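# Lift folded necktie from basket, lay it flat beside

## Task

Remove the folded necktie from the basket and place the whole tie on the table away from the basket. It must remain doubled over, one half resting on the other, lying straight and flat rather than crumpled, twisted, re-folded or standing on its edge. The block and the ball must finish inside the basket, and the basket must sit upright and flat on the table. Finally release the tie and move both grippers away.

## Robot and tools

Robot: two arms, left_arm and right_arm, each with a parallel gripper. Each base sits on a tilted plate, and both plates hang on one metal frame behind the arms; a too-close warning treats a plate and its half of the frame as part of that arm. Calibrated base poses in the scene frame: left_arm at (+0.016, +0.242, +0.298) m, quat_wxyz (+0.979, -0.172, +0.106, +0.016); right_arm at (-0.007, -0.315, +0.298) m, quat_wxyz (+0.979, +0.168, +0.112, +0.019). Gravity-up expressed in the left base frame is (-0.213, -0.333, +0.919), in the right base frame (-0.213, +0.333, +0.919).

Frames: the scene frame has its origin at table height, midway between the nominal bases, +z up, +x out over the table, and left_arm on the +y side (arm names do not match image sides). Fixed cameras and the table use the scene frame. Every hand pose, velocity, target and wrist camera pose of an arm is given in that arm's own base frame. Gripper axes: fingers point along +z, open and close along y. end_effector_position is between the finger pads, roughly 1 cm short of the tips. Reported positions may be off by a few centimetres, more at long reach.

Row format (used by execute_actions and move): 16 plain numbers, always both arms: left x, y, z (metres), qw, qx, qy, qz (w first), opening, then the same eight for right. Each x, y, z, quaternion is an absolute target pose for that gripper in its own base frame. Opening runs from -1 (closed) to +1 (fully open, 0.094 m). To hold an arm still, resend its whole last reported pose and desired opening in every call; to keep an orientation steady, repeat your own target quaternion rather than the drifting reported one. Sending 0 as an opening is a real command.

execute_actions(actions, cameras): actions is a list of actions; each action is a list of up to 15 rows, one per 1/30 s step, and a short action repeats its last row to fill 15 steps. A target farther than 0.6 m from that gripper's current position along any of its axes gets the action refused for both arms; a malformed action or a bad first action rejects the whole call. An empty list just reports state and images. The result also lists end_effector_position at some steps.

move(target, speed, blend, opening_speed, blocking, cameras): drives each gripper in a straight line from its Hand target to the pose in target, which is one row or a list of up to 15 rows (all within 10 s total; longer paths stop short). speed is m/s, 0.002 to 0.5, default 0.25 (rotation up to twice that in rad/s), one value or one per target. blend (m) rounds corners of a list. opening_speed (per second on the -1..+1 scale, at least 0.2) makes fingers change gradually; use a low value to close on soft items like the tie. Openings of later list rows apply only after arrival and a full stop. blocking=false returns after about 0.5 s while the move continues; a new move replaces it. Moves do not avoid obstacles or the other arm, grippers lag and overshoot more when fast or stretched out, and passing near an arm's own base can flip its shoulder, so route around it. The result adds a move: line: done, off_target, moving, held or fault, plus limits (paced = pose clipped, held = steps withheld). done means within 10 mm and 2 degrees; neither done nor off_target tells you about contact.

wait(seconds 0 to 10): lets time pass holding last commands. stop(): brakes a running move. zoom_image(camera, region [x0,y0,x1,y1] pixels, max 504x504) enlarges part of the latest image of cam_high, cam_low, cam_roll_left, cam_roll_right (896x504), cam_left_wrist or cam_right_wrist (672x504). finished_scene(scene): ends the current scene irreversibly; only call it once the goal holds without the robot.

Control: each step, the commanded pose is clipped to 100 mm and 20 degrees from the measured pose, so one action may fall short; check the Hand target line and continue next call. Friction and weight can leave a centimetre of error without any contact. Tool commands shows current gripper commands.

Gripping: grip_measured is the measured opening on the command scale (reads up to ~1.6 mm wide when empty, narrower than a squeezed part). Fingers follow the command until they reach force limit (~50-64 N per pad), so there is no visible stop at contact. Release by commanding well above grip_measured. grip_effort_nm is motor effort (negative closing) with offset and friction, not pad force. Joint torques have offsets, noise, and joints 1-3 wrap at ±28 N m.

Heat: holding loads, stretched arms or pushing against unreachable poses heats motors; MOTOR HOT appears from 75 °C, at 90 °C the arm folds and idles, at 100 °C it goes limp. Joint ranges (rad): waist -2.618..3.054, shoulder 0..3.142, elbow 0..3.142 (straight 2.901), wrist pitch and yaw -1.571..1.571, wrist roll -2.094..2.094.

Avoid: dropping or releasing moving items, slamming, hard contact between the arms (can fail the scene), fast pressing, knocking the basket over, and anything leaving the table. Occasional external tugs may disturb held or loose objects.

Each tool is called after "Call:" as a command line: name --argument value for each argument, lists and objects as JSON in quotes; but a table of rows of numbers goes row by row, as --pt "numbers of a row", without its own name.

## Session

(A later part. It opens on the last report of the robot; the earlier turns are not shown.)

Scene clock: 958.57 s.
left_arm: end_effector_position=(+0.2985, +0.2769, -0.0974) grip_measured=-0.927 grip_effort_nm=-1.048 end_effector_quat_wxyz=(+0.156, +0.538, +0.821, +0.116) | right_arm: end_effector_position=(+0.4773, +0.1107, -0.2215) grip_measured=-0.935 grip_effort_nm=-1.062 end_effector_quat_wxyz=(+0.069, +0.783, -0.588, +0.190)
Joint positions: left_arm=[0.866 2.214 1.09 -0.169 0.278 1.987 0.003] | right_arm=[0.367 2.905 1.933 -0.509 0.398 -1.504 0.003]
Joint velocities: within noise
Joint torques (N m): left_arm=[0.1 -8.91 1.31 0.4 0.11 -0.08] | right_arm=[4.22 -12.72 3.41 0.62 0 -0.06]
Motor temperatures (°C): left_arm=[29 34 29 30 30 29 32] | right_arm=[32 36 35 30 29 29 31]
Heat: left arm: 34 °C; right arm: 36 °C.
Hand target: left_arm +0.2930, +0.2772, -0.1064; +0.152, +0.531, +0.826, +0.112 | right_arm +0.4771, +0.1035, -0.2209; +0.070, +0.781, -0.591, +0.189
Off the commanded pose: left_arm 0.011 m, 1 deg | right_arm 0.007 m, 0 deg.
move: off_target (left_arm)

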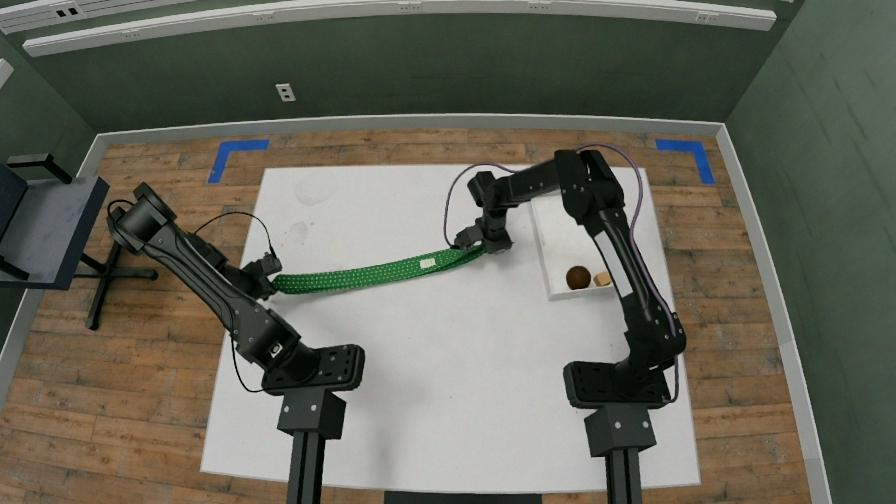

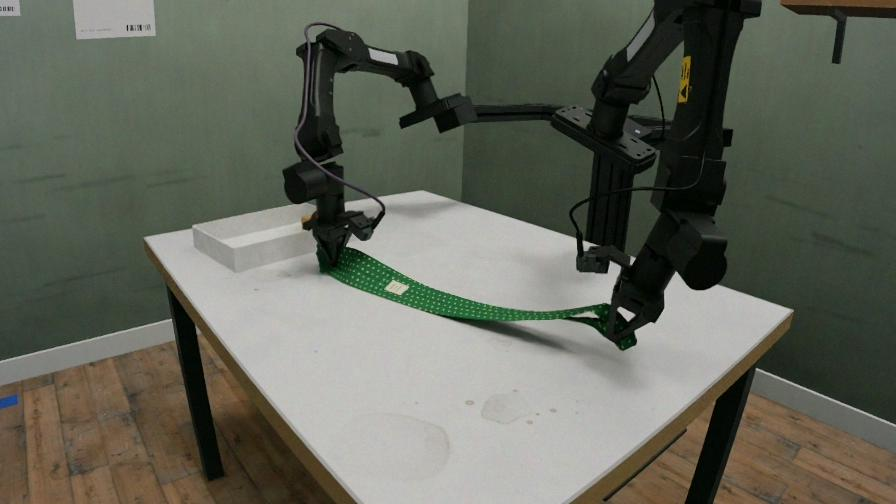

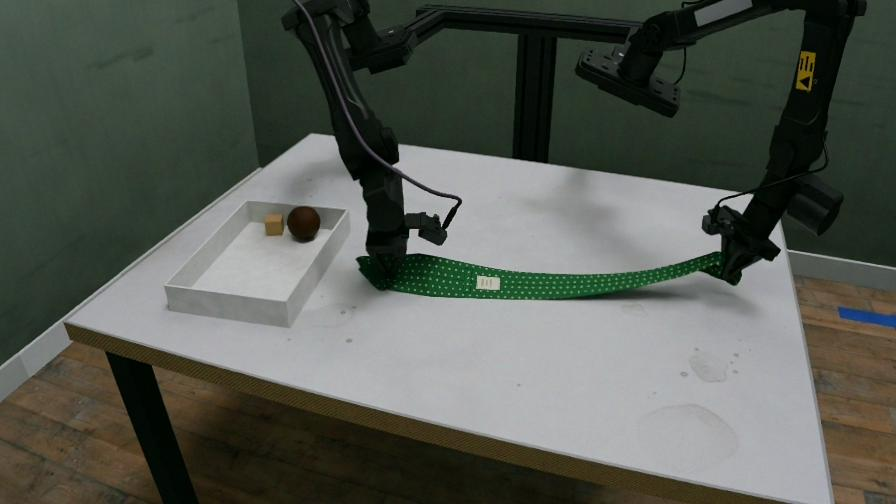

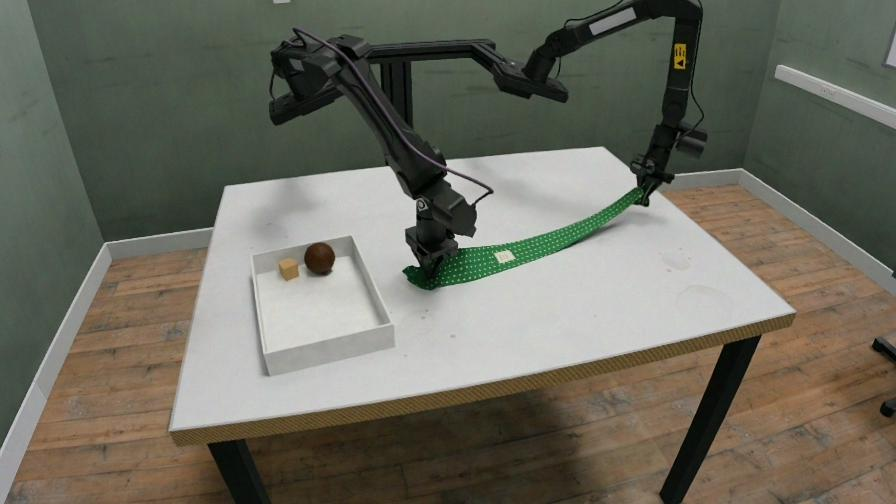

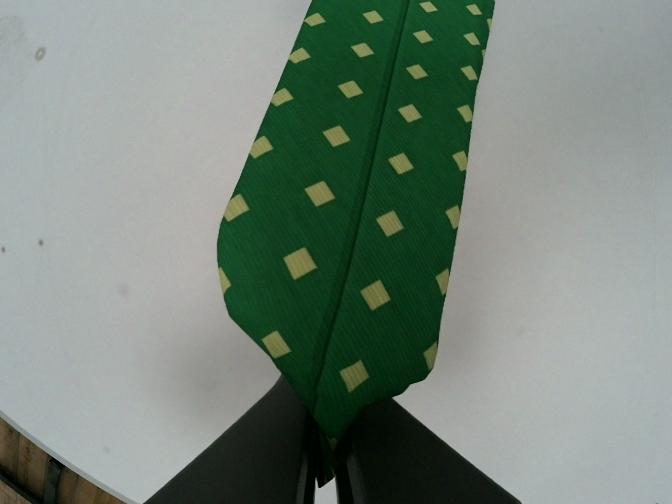

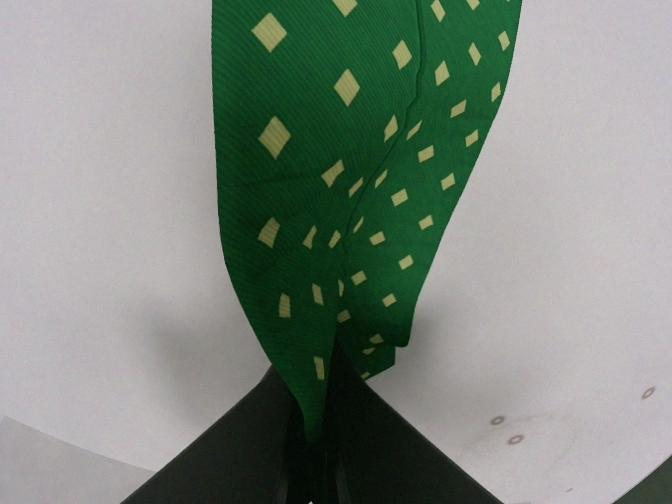

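Call:
move --target '[0.2942,0.2991,-0.1346,0.1515,0.5308,0.8261,0.1115,-1,0.4794,0.0966,-0.2309,0.0701,0.7808,-0.5909,0.1894,-1]' --speed 0.05

Scene clock: 968.03 s.
left_arm: end_effector_position=(+0.2924, +0.2906, -0.1304) grip_measured=-0.927 grip_effort_nm=-1.038 end_effector_quat_wxyz=(+0.151, +0.531, +0.827, +0.102) | right_arm: end_effector_position=(+0.4835, +0.1060, -0.2212) grip_measured=-0.935 grip_effort_nm=-1.057 end_effector_quat_wxyz=(+0.062, +0.782, -0.589, +0.194)
Joint positions: left_arm=[0.9 2.341 1.158 -0.148 0.28 2.007 0.003] | right_arm=[0.353 2.905 1.933 -0.487 0.396 -1.52 0.003]
Joint velocities: within noise
Joint torques (N m): left_arm=[0.31 -8.88 3.02 0.34 0.17 0.1] | right_arm=[4.14 -10.58 4.46 0.64 -0.01 -0.05]
Motor temperatures (°C): left_arm=[29 34 28 30 30 29 32] | right_arm=[32 36 35 30 29 29 31]
Heat: left arm: 34 °C; right arm: 36 °C.
Hand target: left_arm +0.2939, +0.2988, -0.1345; +0.151, +0.531, +0.826, +0.111 | right_arm +0.4791, +0.0968, -0.2306; +0.070, +0.781, -0.591, +0.189
Off the commanded pose: left_arm 0.010 m, 1 deg | right_arm 0.014 m, 1 deg.
move: off_target (right_arm)

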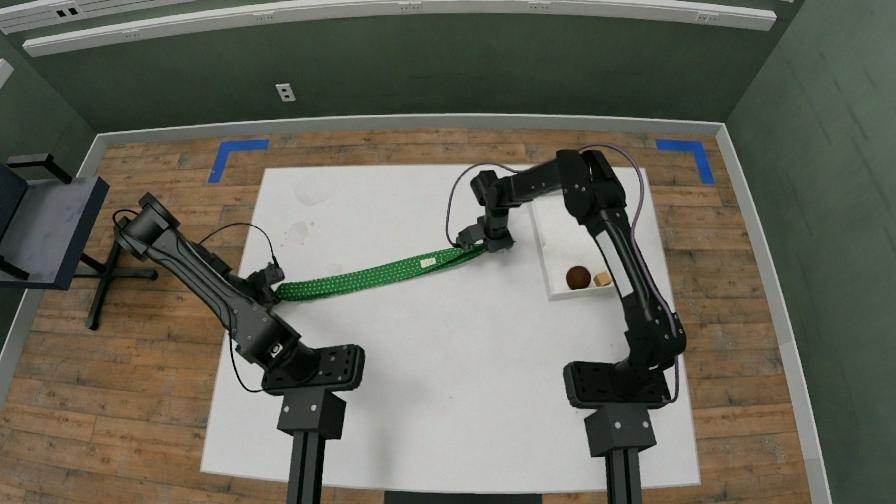

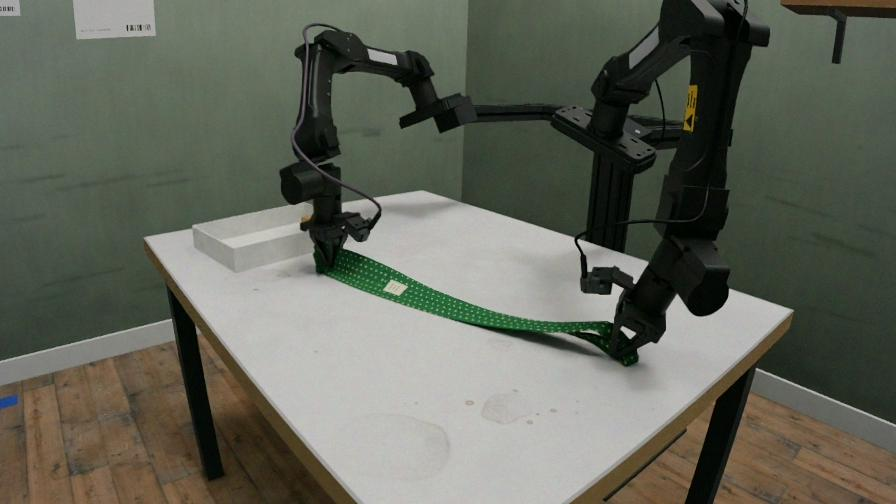

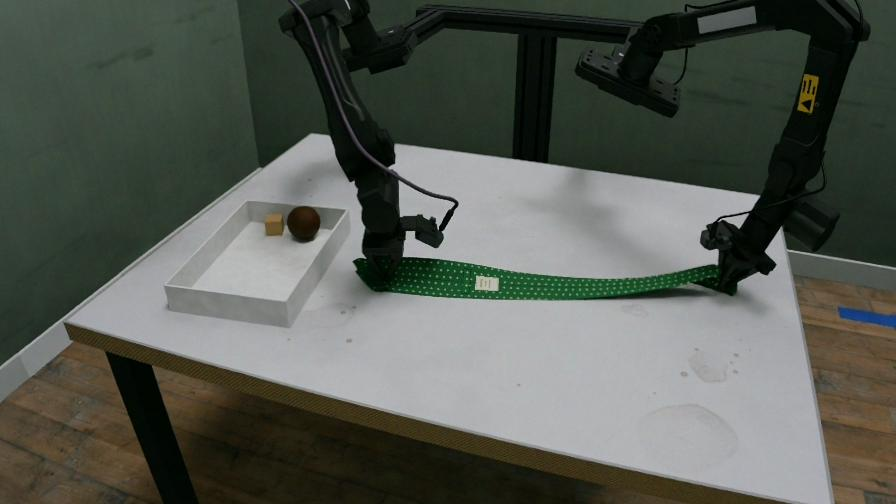

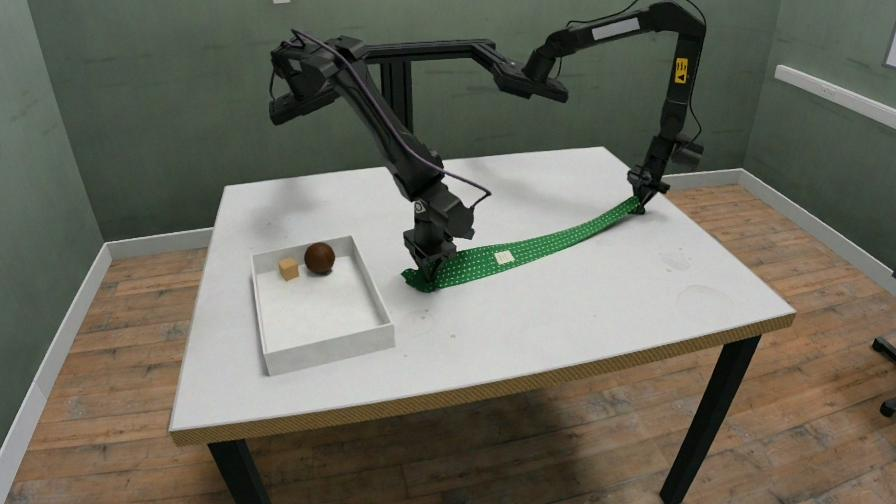

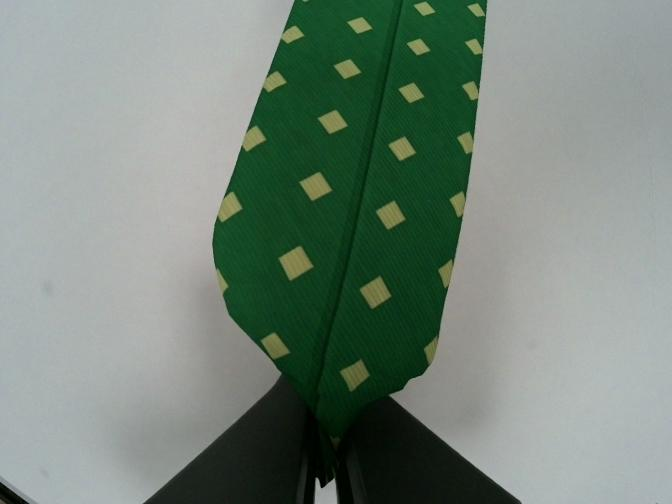

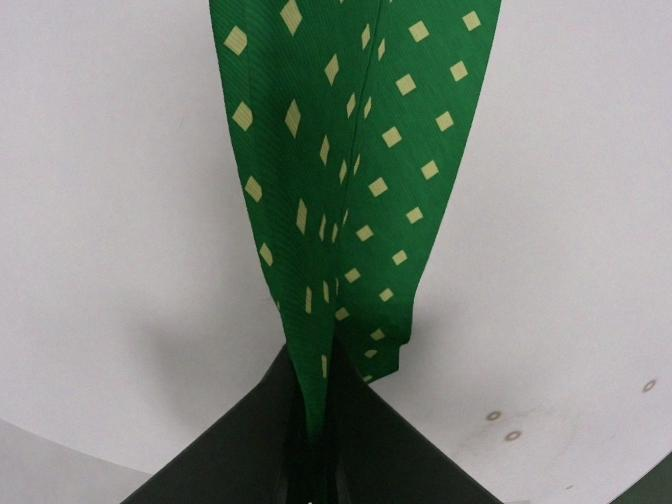

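Call:
move --pt "0.2942 0.2991 -0.1346 0.1515 0.5308 0.8261 0.1115 -1 0.4812 0.0899 -0.2500 0.0701 0.7808 -0.5909 0.1894 -1" --pt "0.2942 0.2991 -0.1346 0.1515 0.5308 0.8261 0.1115 0.8 0.4812 0.0899 -0.2500 0.0701 0.7808 -0.5909 0.1894 0.8" --speed 0.05 --opening_speed 1

Scene clock: 976.20 s.
left_arm: end_effector_position=(+0.2950, +0.2963, -0.1283) grip_measured=+0.797 grip_effort_nm=0.139 end_effector_quat_wxyz=(+0.152, +0.531, +0.826, +0.112) | right_arm: end_effector_position=(+0.4881, +0.1031, -0.2282) grip_measured=+0.798 grip_effort_nm=0.085 end_effector_quat_wxyz=(+0.057, +0.783, -0.587, +0.198)
Joint positions: left_arm=[0.903 2.341 1.165 -0.135 0.28 2.008 0.084] | right_arm=[0.344 2.927 1.945 -0.459 0.394 -1.537 0.084]
Joint velocities: within noise
Joint torques (N m): left_arm=[-0.02 -8.92 2.59 0.26 0.17 0.08] | right_arm=[3.79 -8.24 5.74 0.71 -0.01 -0.05]
Motor temperatures (°C): left_arm=[29 35 28 30 30 29 32] | right_arm=[32 35 35 30 29 29 31]
Heat: left arm: 35 °C; right arm: 35 °C.
Hand target: left_arm +0.2941, +0.2989, -0.1346; +0.152, +0.531, +0.826, +0.111 | right_arm +0.4799, +0.0900, -0.2489; +0.070, +0.781, -0.591, +0.189
Off the commanded pose: left_arm 0.007 m, 0 deg | right_arm 0.026 m, 2 deg.
move: off_target (right_arm); target 2's new opening was sent with right_arm's hand 0.027 m and 2 deg from that target

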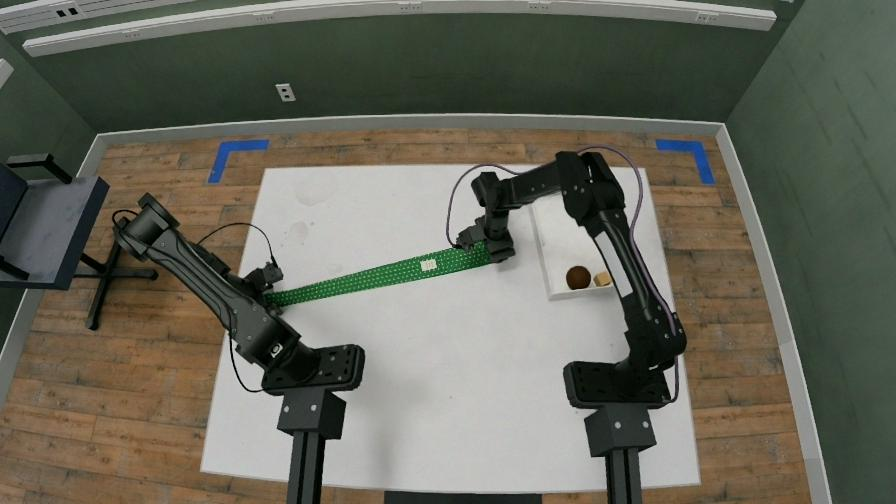

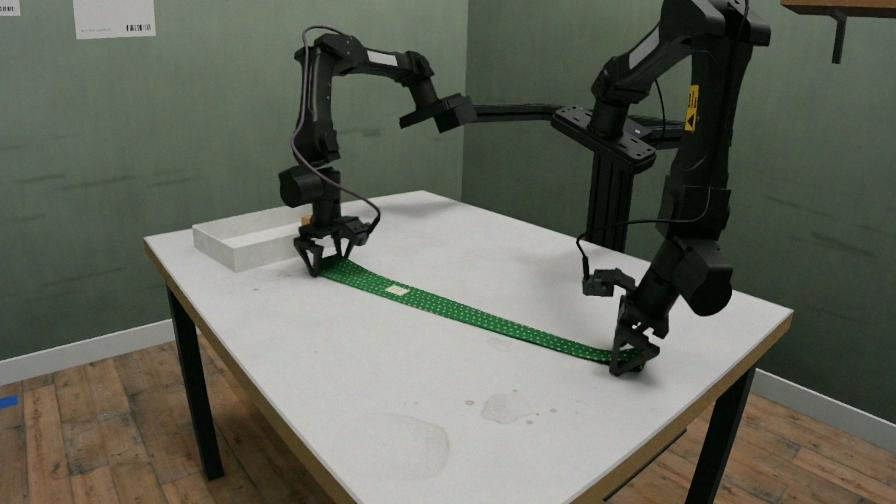

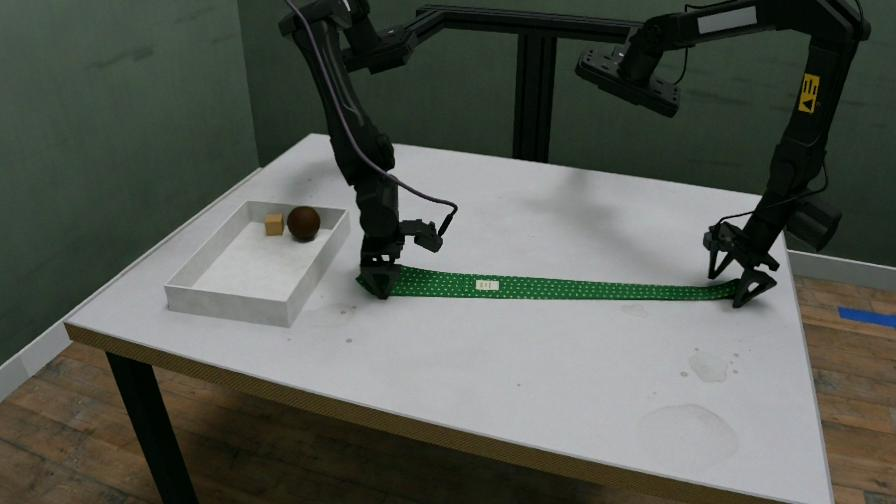

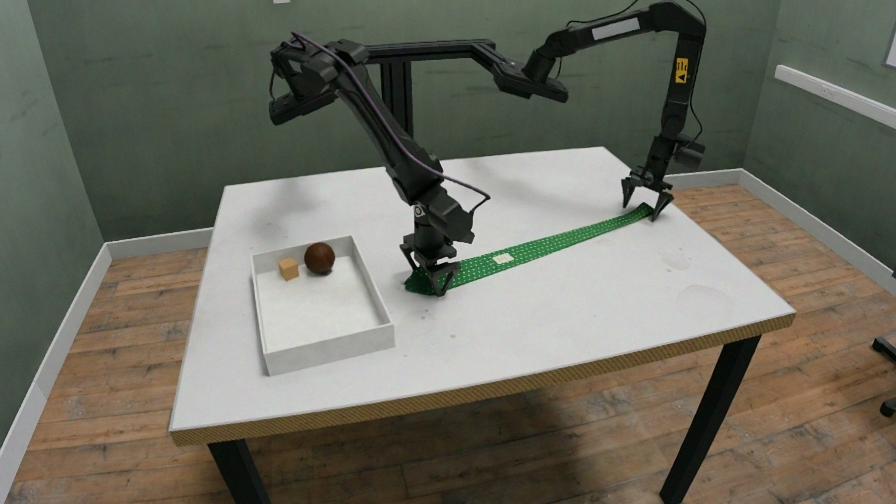

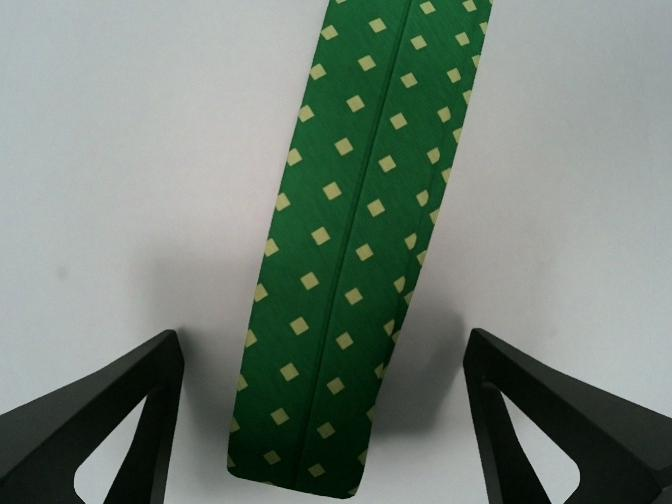

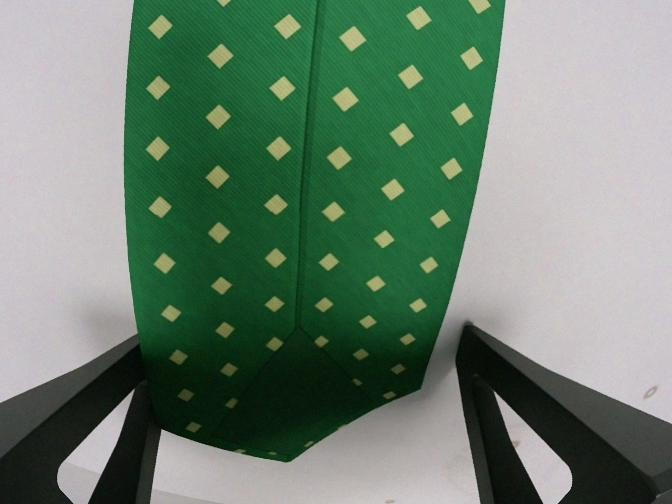

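Call:
move --pt "0.2942 0.2991 -0.1346 0.1515 0.5308 0.8261 0.1115 0.9 0.4868 0.1029 -0.2340 0.0701 0.7808 -0.5909 0.1894 1" --pt "0.2850 0.2845 -0.0940 0.1515 0.5308 0.8261 0.1115 0.9 0.4750 0.1232 -0.1800 0.0701 0.7808 -0.5909 0.1894 1" --pt "0.2694 0.2563 -0.0180 0.1515 0.5308 0.8261 0.1115 0.9 0.4560 0.1530 -0.0900 0.0701 0.7808 -0.5909 0.1894 1" --speed '[0.05,0.05,0.12]' --blend 0.01

Scene clock: 985.77 s.
left_arm: end_effector_position=(+0.2725, +0.2652, -0.0200) grip_measured=+0.897 grip_effort_nm=0.144 end_effector_quat_wxyz=(+0.152, +0.531, +0.825, +0.121) | right_arm: end_effector_position=(+0.4648, +0.1477, -0.0963) grip_measured=+0.998 grip_effort_nm=0.085 end_effector_quat_wxyz=(+0.063, +0.776, -0.598, +0.190)
Joint positions: left_arm=[0.897 1.922 1.024 -0.391 0.275 2.001 0.089] | right_arm=[0.448 2.595 1.868 -0.781 0.397 -1.395 0.094]
Joint velocities: within noise
Joint torques (N m): left_arm=[-0.99 -11.96 2.11 -0.01 0.16 -0.06] | right_arm=[6.61 -13.72 4.66 0.33 0.08 0.07]
Motor temperatures (°C): left_arm=[29 36 28 30 30 29 32] | right_arm=[33 35 35 30 29 29 31]
Heat: left arm: 36 °C; right arm: 35 °C.
Hand target: left_arm +0.2694, +0.2565, -0.0183; +0.151, +0.531, +0.826, +0.111 | right_arm +0.4562, +0.1528, -0.0903; +0.070, +0.781, -0.591, +0.189
Off the commanded pose: left_arm 0.010 m, 1 deg | right_arm 0.012 m, 1 deg.
move: off_target (right_arm); blend cut to 0 m at target 1

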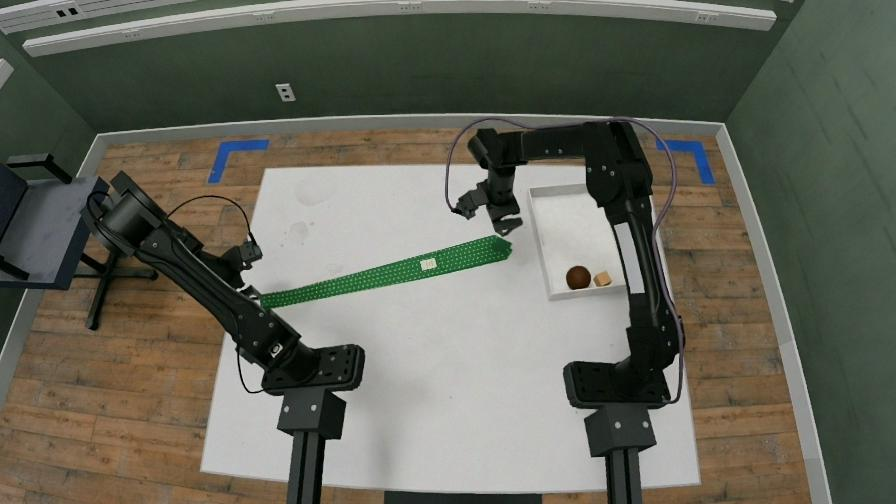

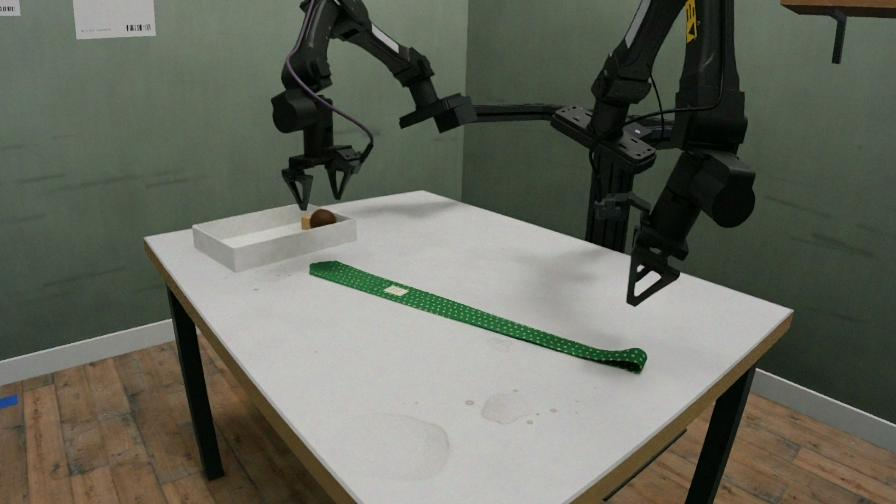

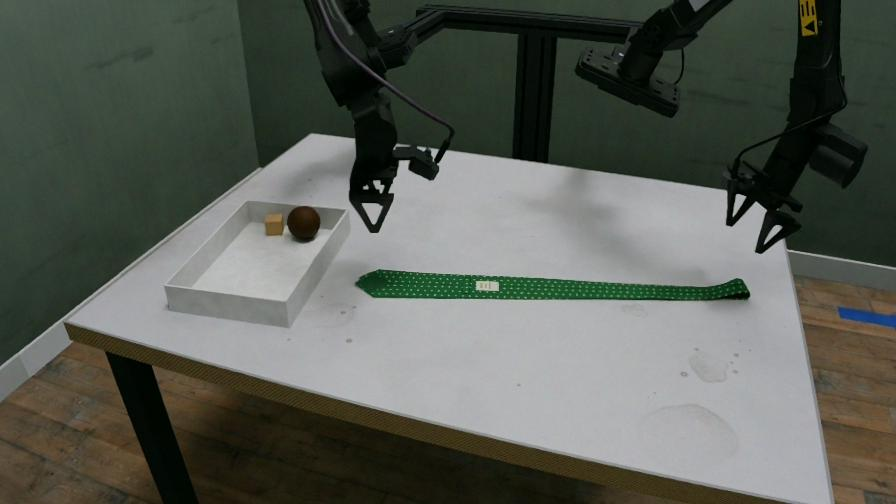

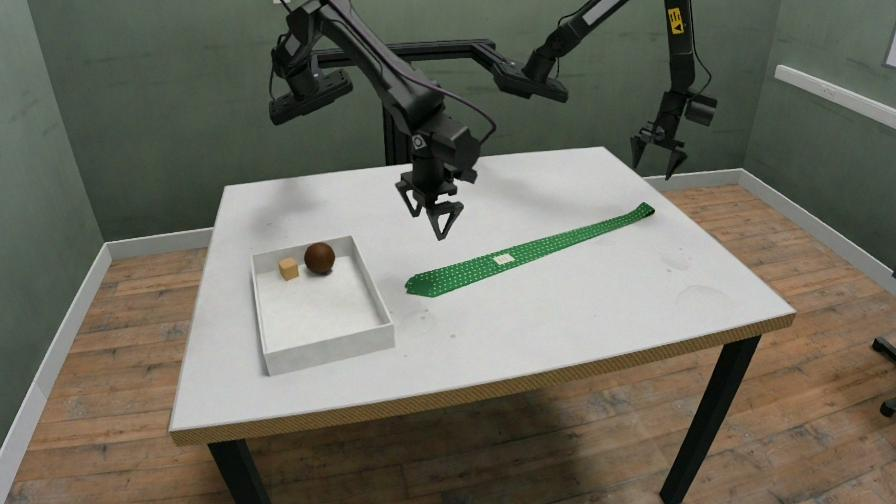

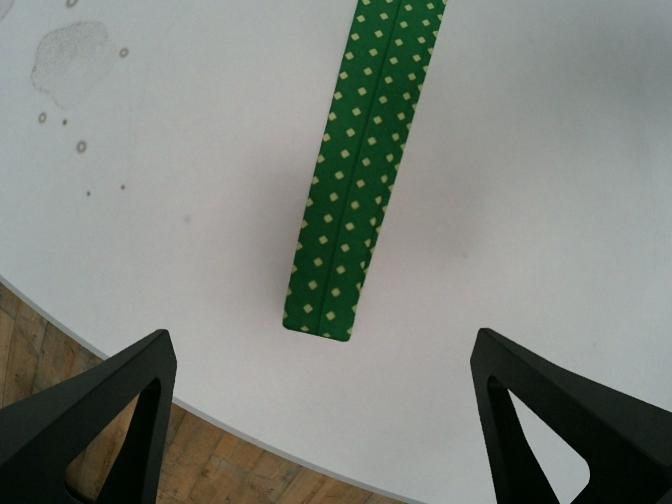

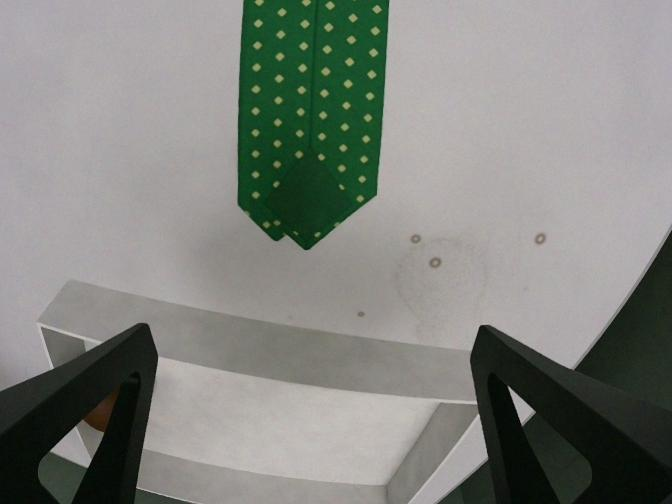

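Call:
zoom_image --camera "cam_low" --region '[540, 310, 680, 400]'

Call:
zoom_image --camera "cam_low" --region '[290, 240, 450, 340]'

Scaled by 3.600.

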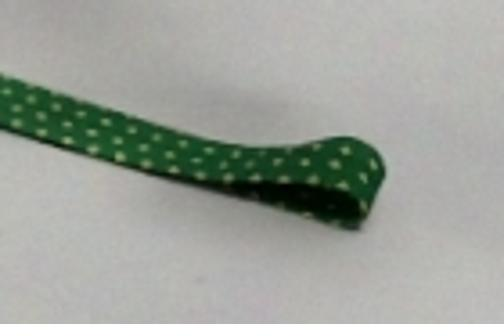

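Scaled by 3.150.

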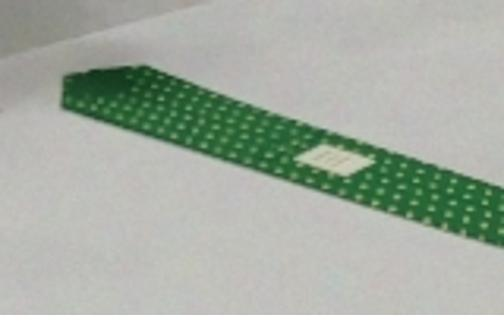

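Call:
move --pt "0.2500 0.2200 0.0300 0.1515 0.5308 0.8261 0.1115 0.5 0.3800 0.0800 0.0300 0.0701 0.7808 -0.5909 0.1894 0.5" --pt "0.1700 0.1600 0.0600 0.106 0.016 0.979 0.172 0.5 0.1530 -0.1432 0.0351 0.112 0.019 0.979 -0.168 0.5" --speed 0.25 --blend 0.03 --cameras '["cam_high","cam_low","cam_roll_left"]'

Scene clock: 1005.33 s.
left_arm: end_effector_position=(+0.1759, +0.1660, +0.0632) grip_measured=+0.503 grip_effort_nm=-0.168 end_effector_quat_wxyz=(+0.113, +0.015, +0.978, +0.176) | right_arm: end_effector_position=(+0.1525, -0.1442, +0.0368) grip_measured=+0.502 grip_effort_nm=-0.134 end_effector_quat_wxyz=(+0.103, +0.019, +0.980, -0.170)
Joint positions: left_arm=[0.655 1.1 0.606 -0.676 -0.132 0.713 0.071] | right_arm=[-0.628 1.006 0.464 -0.66 0.158 -0.618 0.071]
Joint velocities: within noise
Joint torques (N m): left_arm=[-1.02 -6.27 4.01 0.26 -0.08 -0.09] | right_arm=[-0.29 -4.14 4.59 0.68 -0.15 -0.05]
Motor temperatures (°C): left_arm=[29 37 28 30 30 29 31] | right_arm=[33 36 35 30 29 29 30]
Heat: left arm: 37 °C; right arm: 36 °C.
Hand target: left_arm +0.1702, +0.1603, +0.0599; +0.106, +0.016, +0.979, +0.172 | right_arm +0.1530, -0.1432, +0.0352; +0.112, +0.019, +0.979, -0.168
Off the commanded pose: left_arm 0.009 m, 1 deg | right_arm 0.002 m, 1 deg.
move: done
Images, in order (width x height): cam_high 896x504, cam_low 896x504, cam_roll_left 896x504.

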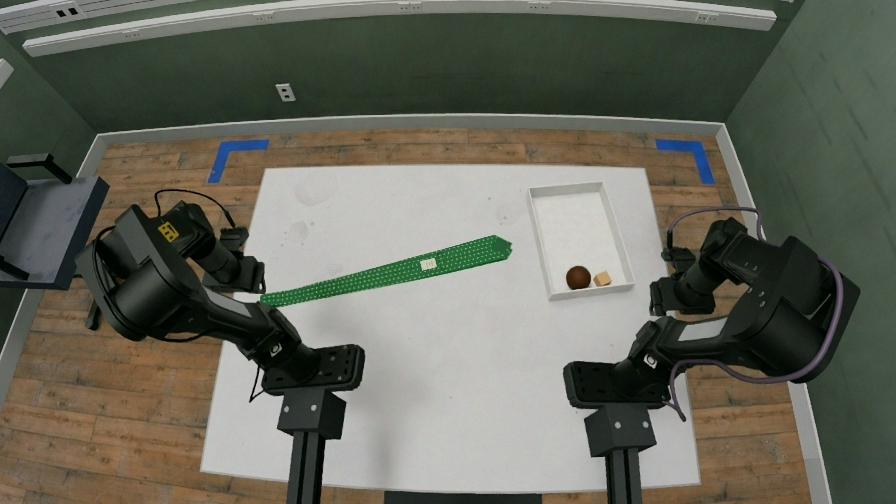

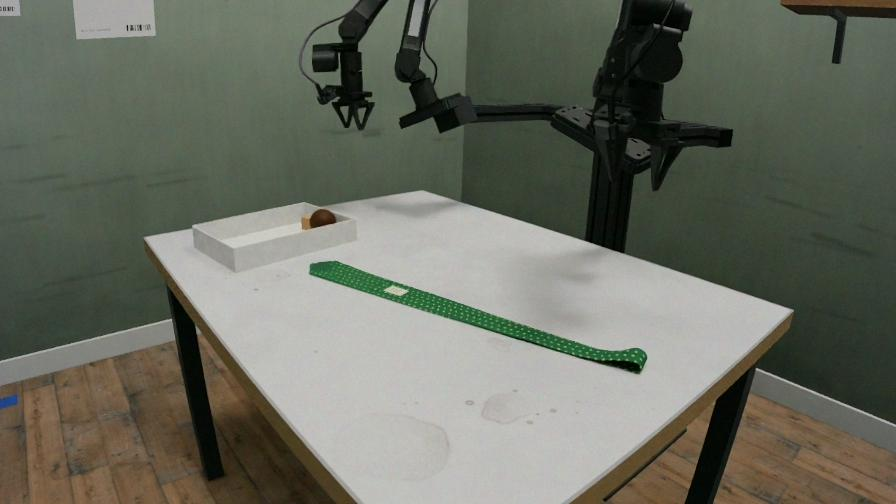

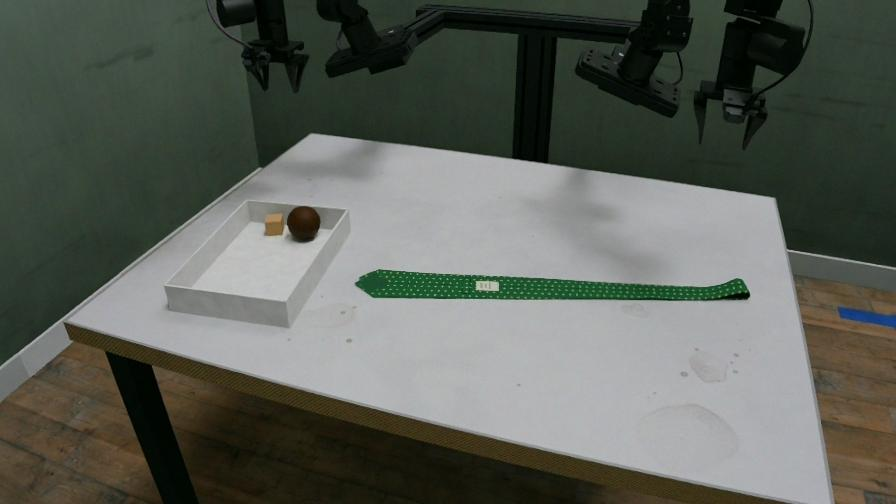

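Call:
finished_scene --scene 1

The scene is finished: the task was done.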